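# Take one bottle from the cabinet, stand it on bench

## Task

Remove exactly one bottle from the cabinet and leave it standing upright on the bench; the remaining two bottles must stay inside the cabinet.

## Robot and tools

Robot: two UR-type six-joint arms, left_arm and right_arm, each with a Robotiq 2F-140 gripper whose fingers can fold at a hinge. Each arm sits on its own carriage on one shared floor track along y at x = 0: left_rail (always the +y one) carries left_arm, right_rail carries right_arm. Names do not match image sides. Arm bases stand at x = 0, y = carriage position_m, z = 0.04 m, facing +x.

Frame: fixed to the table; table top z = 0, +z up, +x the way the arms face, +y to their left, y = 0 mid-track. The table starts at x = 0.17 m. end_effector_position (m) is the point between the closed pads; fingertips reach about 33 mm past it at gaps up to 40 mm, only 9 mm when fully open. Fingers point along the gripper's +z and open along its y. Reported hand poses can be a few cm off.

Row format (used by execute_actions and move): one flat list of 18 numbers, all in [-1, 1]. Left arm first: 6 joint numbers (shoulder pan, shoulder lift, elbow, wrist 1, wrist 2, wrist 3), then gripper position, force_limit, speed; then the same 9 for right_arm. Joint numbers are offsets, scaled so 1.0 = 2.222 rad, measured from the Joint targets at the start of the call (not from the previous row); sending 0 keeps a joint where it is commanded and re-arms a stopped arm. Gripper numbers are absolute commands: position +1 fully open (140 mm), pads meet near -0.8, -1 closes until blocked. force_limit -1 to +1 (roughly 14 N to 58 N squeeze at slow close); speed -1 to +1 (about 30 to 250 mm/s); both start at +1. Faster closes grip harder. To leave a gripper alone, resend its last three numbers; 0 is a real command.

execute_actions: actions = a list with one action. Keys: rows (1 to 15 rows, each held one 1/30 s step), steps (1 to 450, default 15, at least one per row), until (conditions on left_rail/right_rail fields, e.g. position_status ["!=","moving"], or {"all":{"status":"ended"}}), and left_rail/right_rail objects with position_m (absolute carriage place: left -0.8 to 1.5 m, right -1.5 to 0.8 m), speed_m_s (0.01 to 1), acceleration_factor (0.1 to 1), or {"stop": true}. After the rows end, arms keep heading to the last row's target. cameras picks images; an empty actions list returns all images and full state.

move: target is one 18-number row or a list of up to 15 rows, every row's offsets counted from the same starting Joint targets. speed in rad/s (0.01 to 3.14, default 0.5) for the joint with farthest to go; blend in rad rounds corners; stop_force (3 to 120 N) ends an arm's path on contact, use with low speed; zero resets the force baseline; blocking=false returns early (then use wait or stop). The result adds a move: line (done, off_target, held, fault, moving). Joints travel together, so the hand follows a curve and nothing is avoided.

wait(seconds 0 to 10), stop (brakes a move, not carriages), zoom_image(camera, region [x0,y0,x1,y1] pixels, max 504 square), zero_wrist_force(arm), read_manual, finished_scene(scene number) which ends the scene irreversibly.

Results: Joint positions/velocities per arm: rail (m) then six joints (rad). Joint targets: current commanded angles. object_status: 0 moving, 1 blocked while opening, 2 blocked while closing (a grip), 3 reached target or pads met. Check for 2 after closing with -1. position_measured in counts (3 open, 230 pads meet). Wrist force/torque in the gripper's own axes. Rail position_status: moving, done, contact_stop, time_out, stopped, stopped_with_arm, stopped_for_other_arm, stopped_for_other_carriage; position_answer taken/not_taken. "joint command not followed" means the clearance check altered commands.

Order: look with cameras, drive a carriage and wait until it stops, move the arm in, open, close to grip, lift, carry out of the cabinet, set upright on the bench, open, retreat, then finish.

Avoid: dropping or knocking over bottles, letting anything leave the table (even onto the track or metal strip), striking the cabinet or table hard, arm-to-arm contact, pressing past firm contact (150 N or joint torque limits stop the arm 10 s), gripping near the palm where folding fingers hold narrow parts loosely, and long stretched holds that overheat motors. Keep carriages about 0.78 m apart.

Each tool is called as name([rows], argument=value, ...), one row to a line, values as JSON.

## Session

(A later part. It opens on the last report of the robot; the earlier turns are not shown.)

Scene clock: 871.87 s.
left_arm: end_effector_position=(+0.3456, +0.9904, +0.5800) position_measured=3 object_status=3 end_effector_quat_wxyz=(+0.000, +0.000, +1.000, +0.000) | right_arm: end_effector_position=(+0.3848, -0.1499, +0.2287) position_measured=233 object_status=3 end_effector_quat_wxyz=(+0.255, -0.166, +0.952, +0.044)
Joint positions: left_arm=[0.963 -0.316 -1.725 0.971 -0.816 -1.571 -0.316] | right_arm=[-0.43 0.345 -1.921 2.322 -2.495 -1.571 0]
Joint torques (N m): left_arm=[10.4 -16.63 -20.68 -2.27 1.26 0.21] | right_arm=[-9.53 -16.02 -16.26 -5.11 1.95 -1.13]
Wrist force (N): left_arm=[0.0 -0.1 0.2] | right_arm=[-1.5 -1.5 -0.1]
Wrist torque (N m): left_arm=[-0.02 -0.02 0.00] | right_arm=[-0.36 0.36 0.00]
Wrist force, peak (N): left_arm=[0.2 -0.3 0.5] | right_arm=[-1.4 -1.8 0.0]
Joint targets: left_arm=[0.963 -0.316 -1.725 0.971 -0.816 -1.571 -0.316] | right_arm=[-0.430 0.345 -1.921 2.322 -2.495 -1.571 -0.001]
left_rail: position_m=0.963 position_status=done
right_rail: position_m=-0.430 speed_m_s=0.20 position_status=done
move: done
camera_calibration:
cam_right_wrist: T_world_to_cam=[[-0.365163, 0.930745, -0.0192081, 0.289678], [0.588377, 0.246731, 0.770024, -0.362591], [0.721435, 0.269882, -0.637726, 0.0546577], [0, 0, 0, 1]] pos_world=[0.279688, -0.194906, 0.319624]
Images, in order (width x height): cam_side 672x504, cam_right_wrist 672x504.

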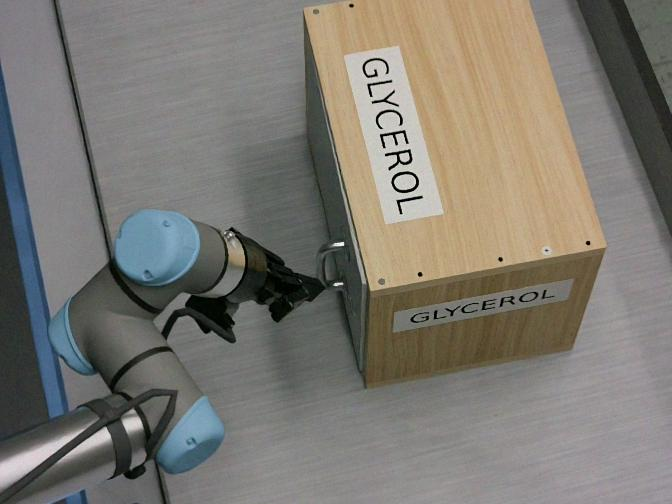

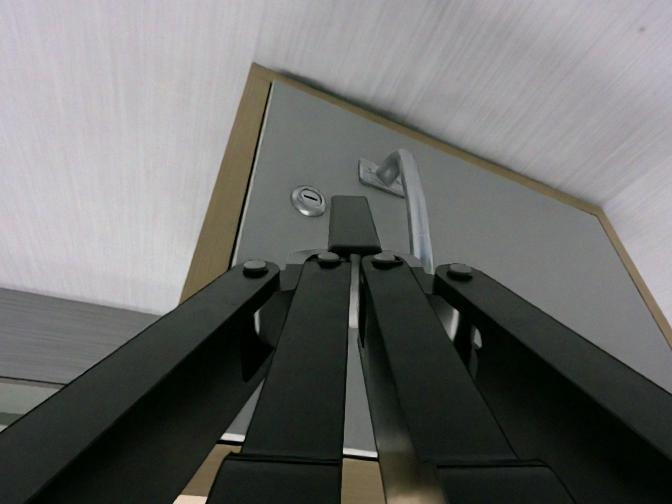

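move(target=[0,0,0,0,0,0,1,1,1,-0.0251,0.06,-0.0401,-0.02,0,0,-1,-1,0], speed=0.06, stop_force=25, cameras=["cam_side","cam_right_wrist"])

zoom_image(camera="cam_side", region=[280, 180, 430, 400])

Scene clock: 884.77 s.
left_arm: end_effector_position=(+0.3456, +0.9904, +0.5800) position_measured=3 object_status=3 end_effector_quat_wxyz=(+0.000, +0.000, +1.000, +0.000) | right_arm: end_effector_position=(+0.4452, -0.1583, +0.2288) position_measured=233 object_status=3 end_effector_quat_wxyz=(+0.256, -0.140, +0.956, +0.037)
Joint positions: left_arm=[0.963 -0.316 -1.725 0.971 -0.816 -1.571 -0.316] | right_arm=[-0.43 0.289 -1.788 2.233 -2.539 -1.571 -0.001]
Joint torques (N m): left_arm=[10.73 -16.42 -20.42 -2.43 1.14 0.05] | right_arm=[-12.28 -4.63 -34.16 -7.78 -2.06 -1.32]
Wrist force (N): left_arm=[0.2 0.1 0.4] | right_arm=[12.9 -1.1 -13.8]
Wrist torque (N m): left_arm=[0.03 -0.05 0.00] | right_arm=[-0.29 0.31 0.10]
Wrist force, peak (N): left_arm=[0.0 -0.3 0.5] | right_arm=[15.5 5.4 -15.1]
Joint targets: left_arm=[0.963 -0.316 -1.725 0.971 -0.816 -1.571 -0.316] | right_arm=[-0.430 0.289 -1.788 2.233 -2.539 -1.571 -0.001]
left_rail: position_m=0.963 position_status=done
right_rail: position_m=-0.430 speed_m_s=0.20 position_status=done
move: done
camera_calibration:
cam_right_wrist: T_world_to_cam=[[-0.312979, 0.949562, -0.0193816, 0.29935], [0.600829, 0.213757, 0.770268, -0.406908], [0.73556, 0.229433, -0.637426, 0.000617703], [0, 0, 0, 1]] pos_world=[0.337718, -0.197414, 0.319624]
Images, in order (width x height): cam_side 672x504, cam_right_wrist 672x504.

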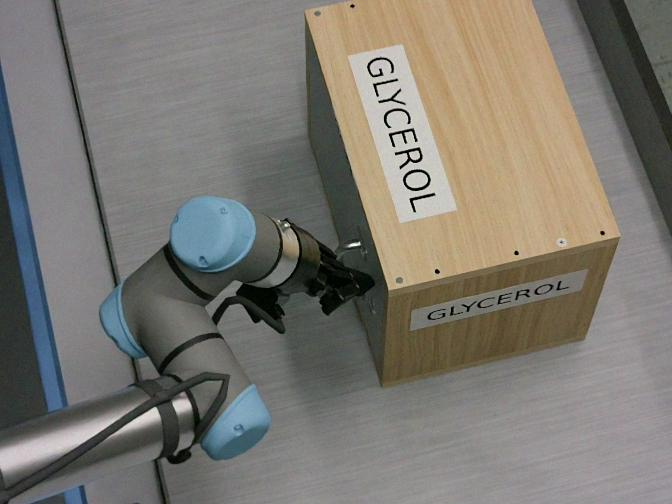

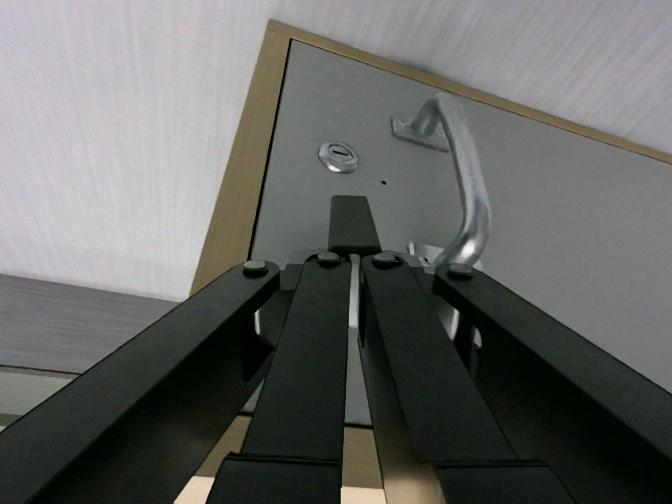

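Scaled by 2.291 from the camera's 672x504 image, which has a finer 960x720 frame.

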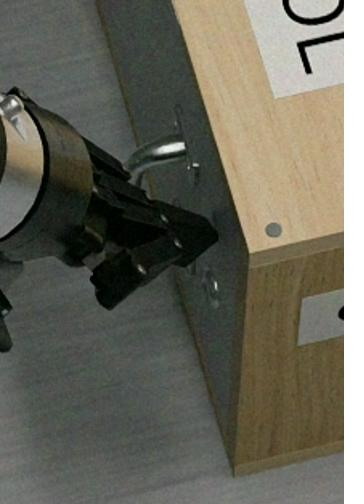

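move(target=[0,0,0,0,0,0,1,1,1,0.0251,-0.06,0.0401,0.02,0,0,-1,-1,0], speed=0.4, cameras=["cam_high","cam_front"])

finished_scene(scene=1)

Scene clock: 892.03 s.
left_arm: end_effector_position=(+0.3456, +0.9904, +0.5800) position_measured=3 object_status=3 end_effector_quat_wxyz=(+0.000, +0.000, +1.000, +0.000) | right_arm: end_effector_position=(+0.3850, -0.1499, +0.2288) position_measured=233 object_status=3 end_effector_quat_wxyz=(+0.255, -0.166, +0.952, +0.044)
Joint positions: left_arm=[0.963 -0.316 -1.725 0.971 -0.816 -1.571 -0.316] | right_arm=[-0.43 0.345 -1.921 2.322 -2.495 -1.571 -0.001]
Joint torques (N m): left_arm=[11.18 -17.85 -20.44 -2.23 1.38 0.2] | right_arm=[9.73 -14.86 -15.67 -2 0.18 -1.1]
Wrist force (N): left_arm=[0.0 -0.1 0.3] | right_arm=[-1.4 -2.1 -0.3]
Wrist torque (N m): left_arm=[-0.02 -0.01 0.00] | right_arm=[-0.50 0.33 0.00]
Wrist force, peak (N): left_arm=[0.2 -0.2 0.5] | right_arm=[13.1 -1.2 -13.8]
Joint targets: left_arm=[0.963 -0.316 -1.725 0.971 -0.816 -1.571 -0.316] | right_arm=[-0.430 0.345 -1.921 2.322 -2.495 -1.571 -0.001]
left_rail: position_m=0.963 position_status=done
right_rail: position_m=-0.430 speed_m_s=0.20 position_status=done
move: done
Images, in order (width x height): cam_high 672x504, cam_front 672x504.

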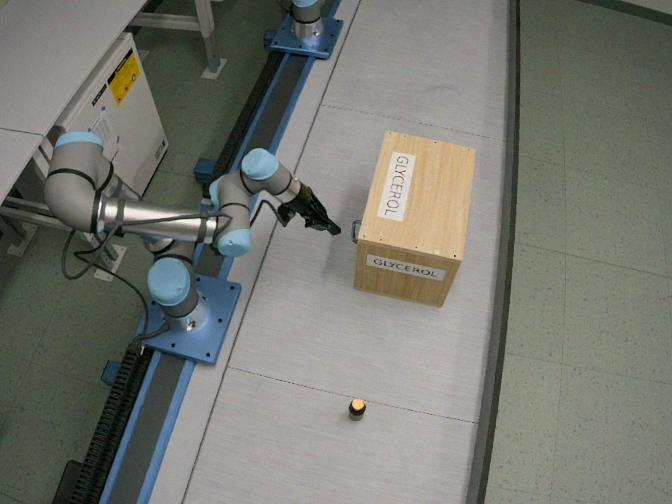

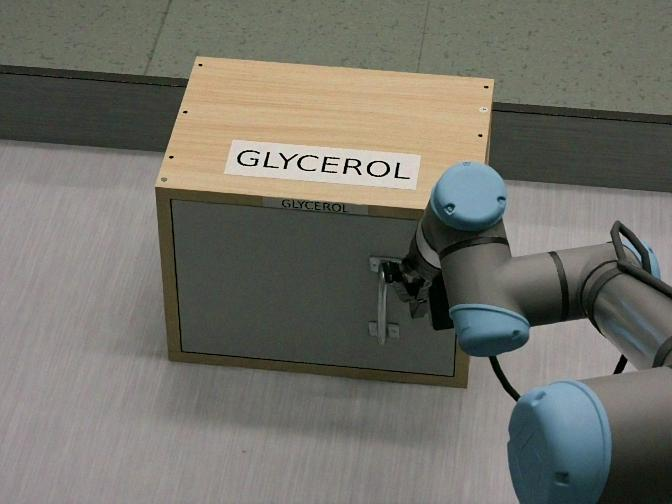

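The scene is finished: the task was done.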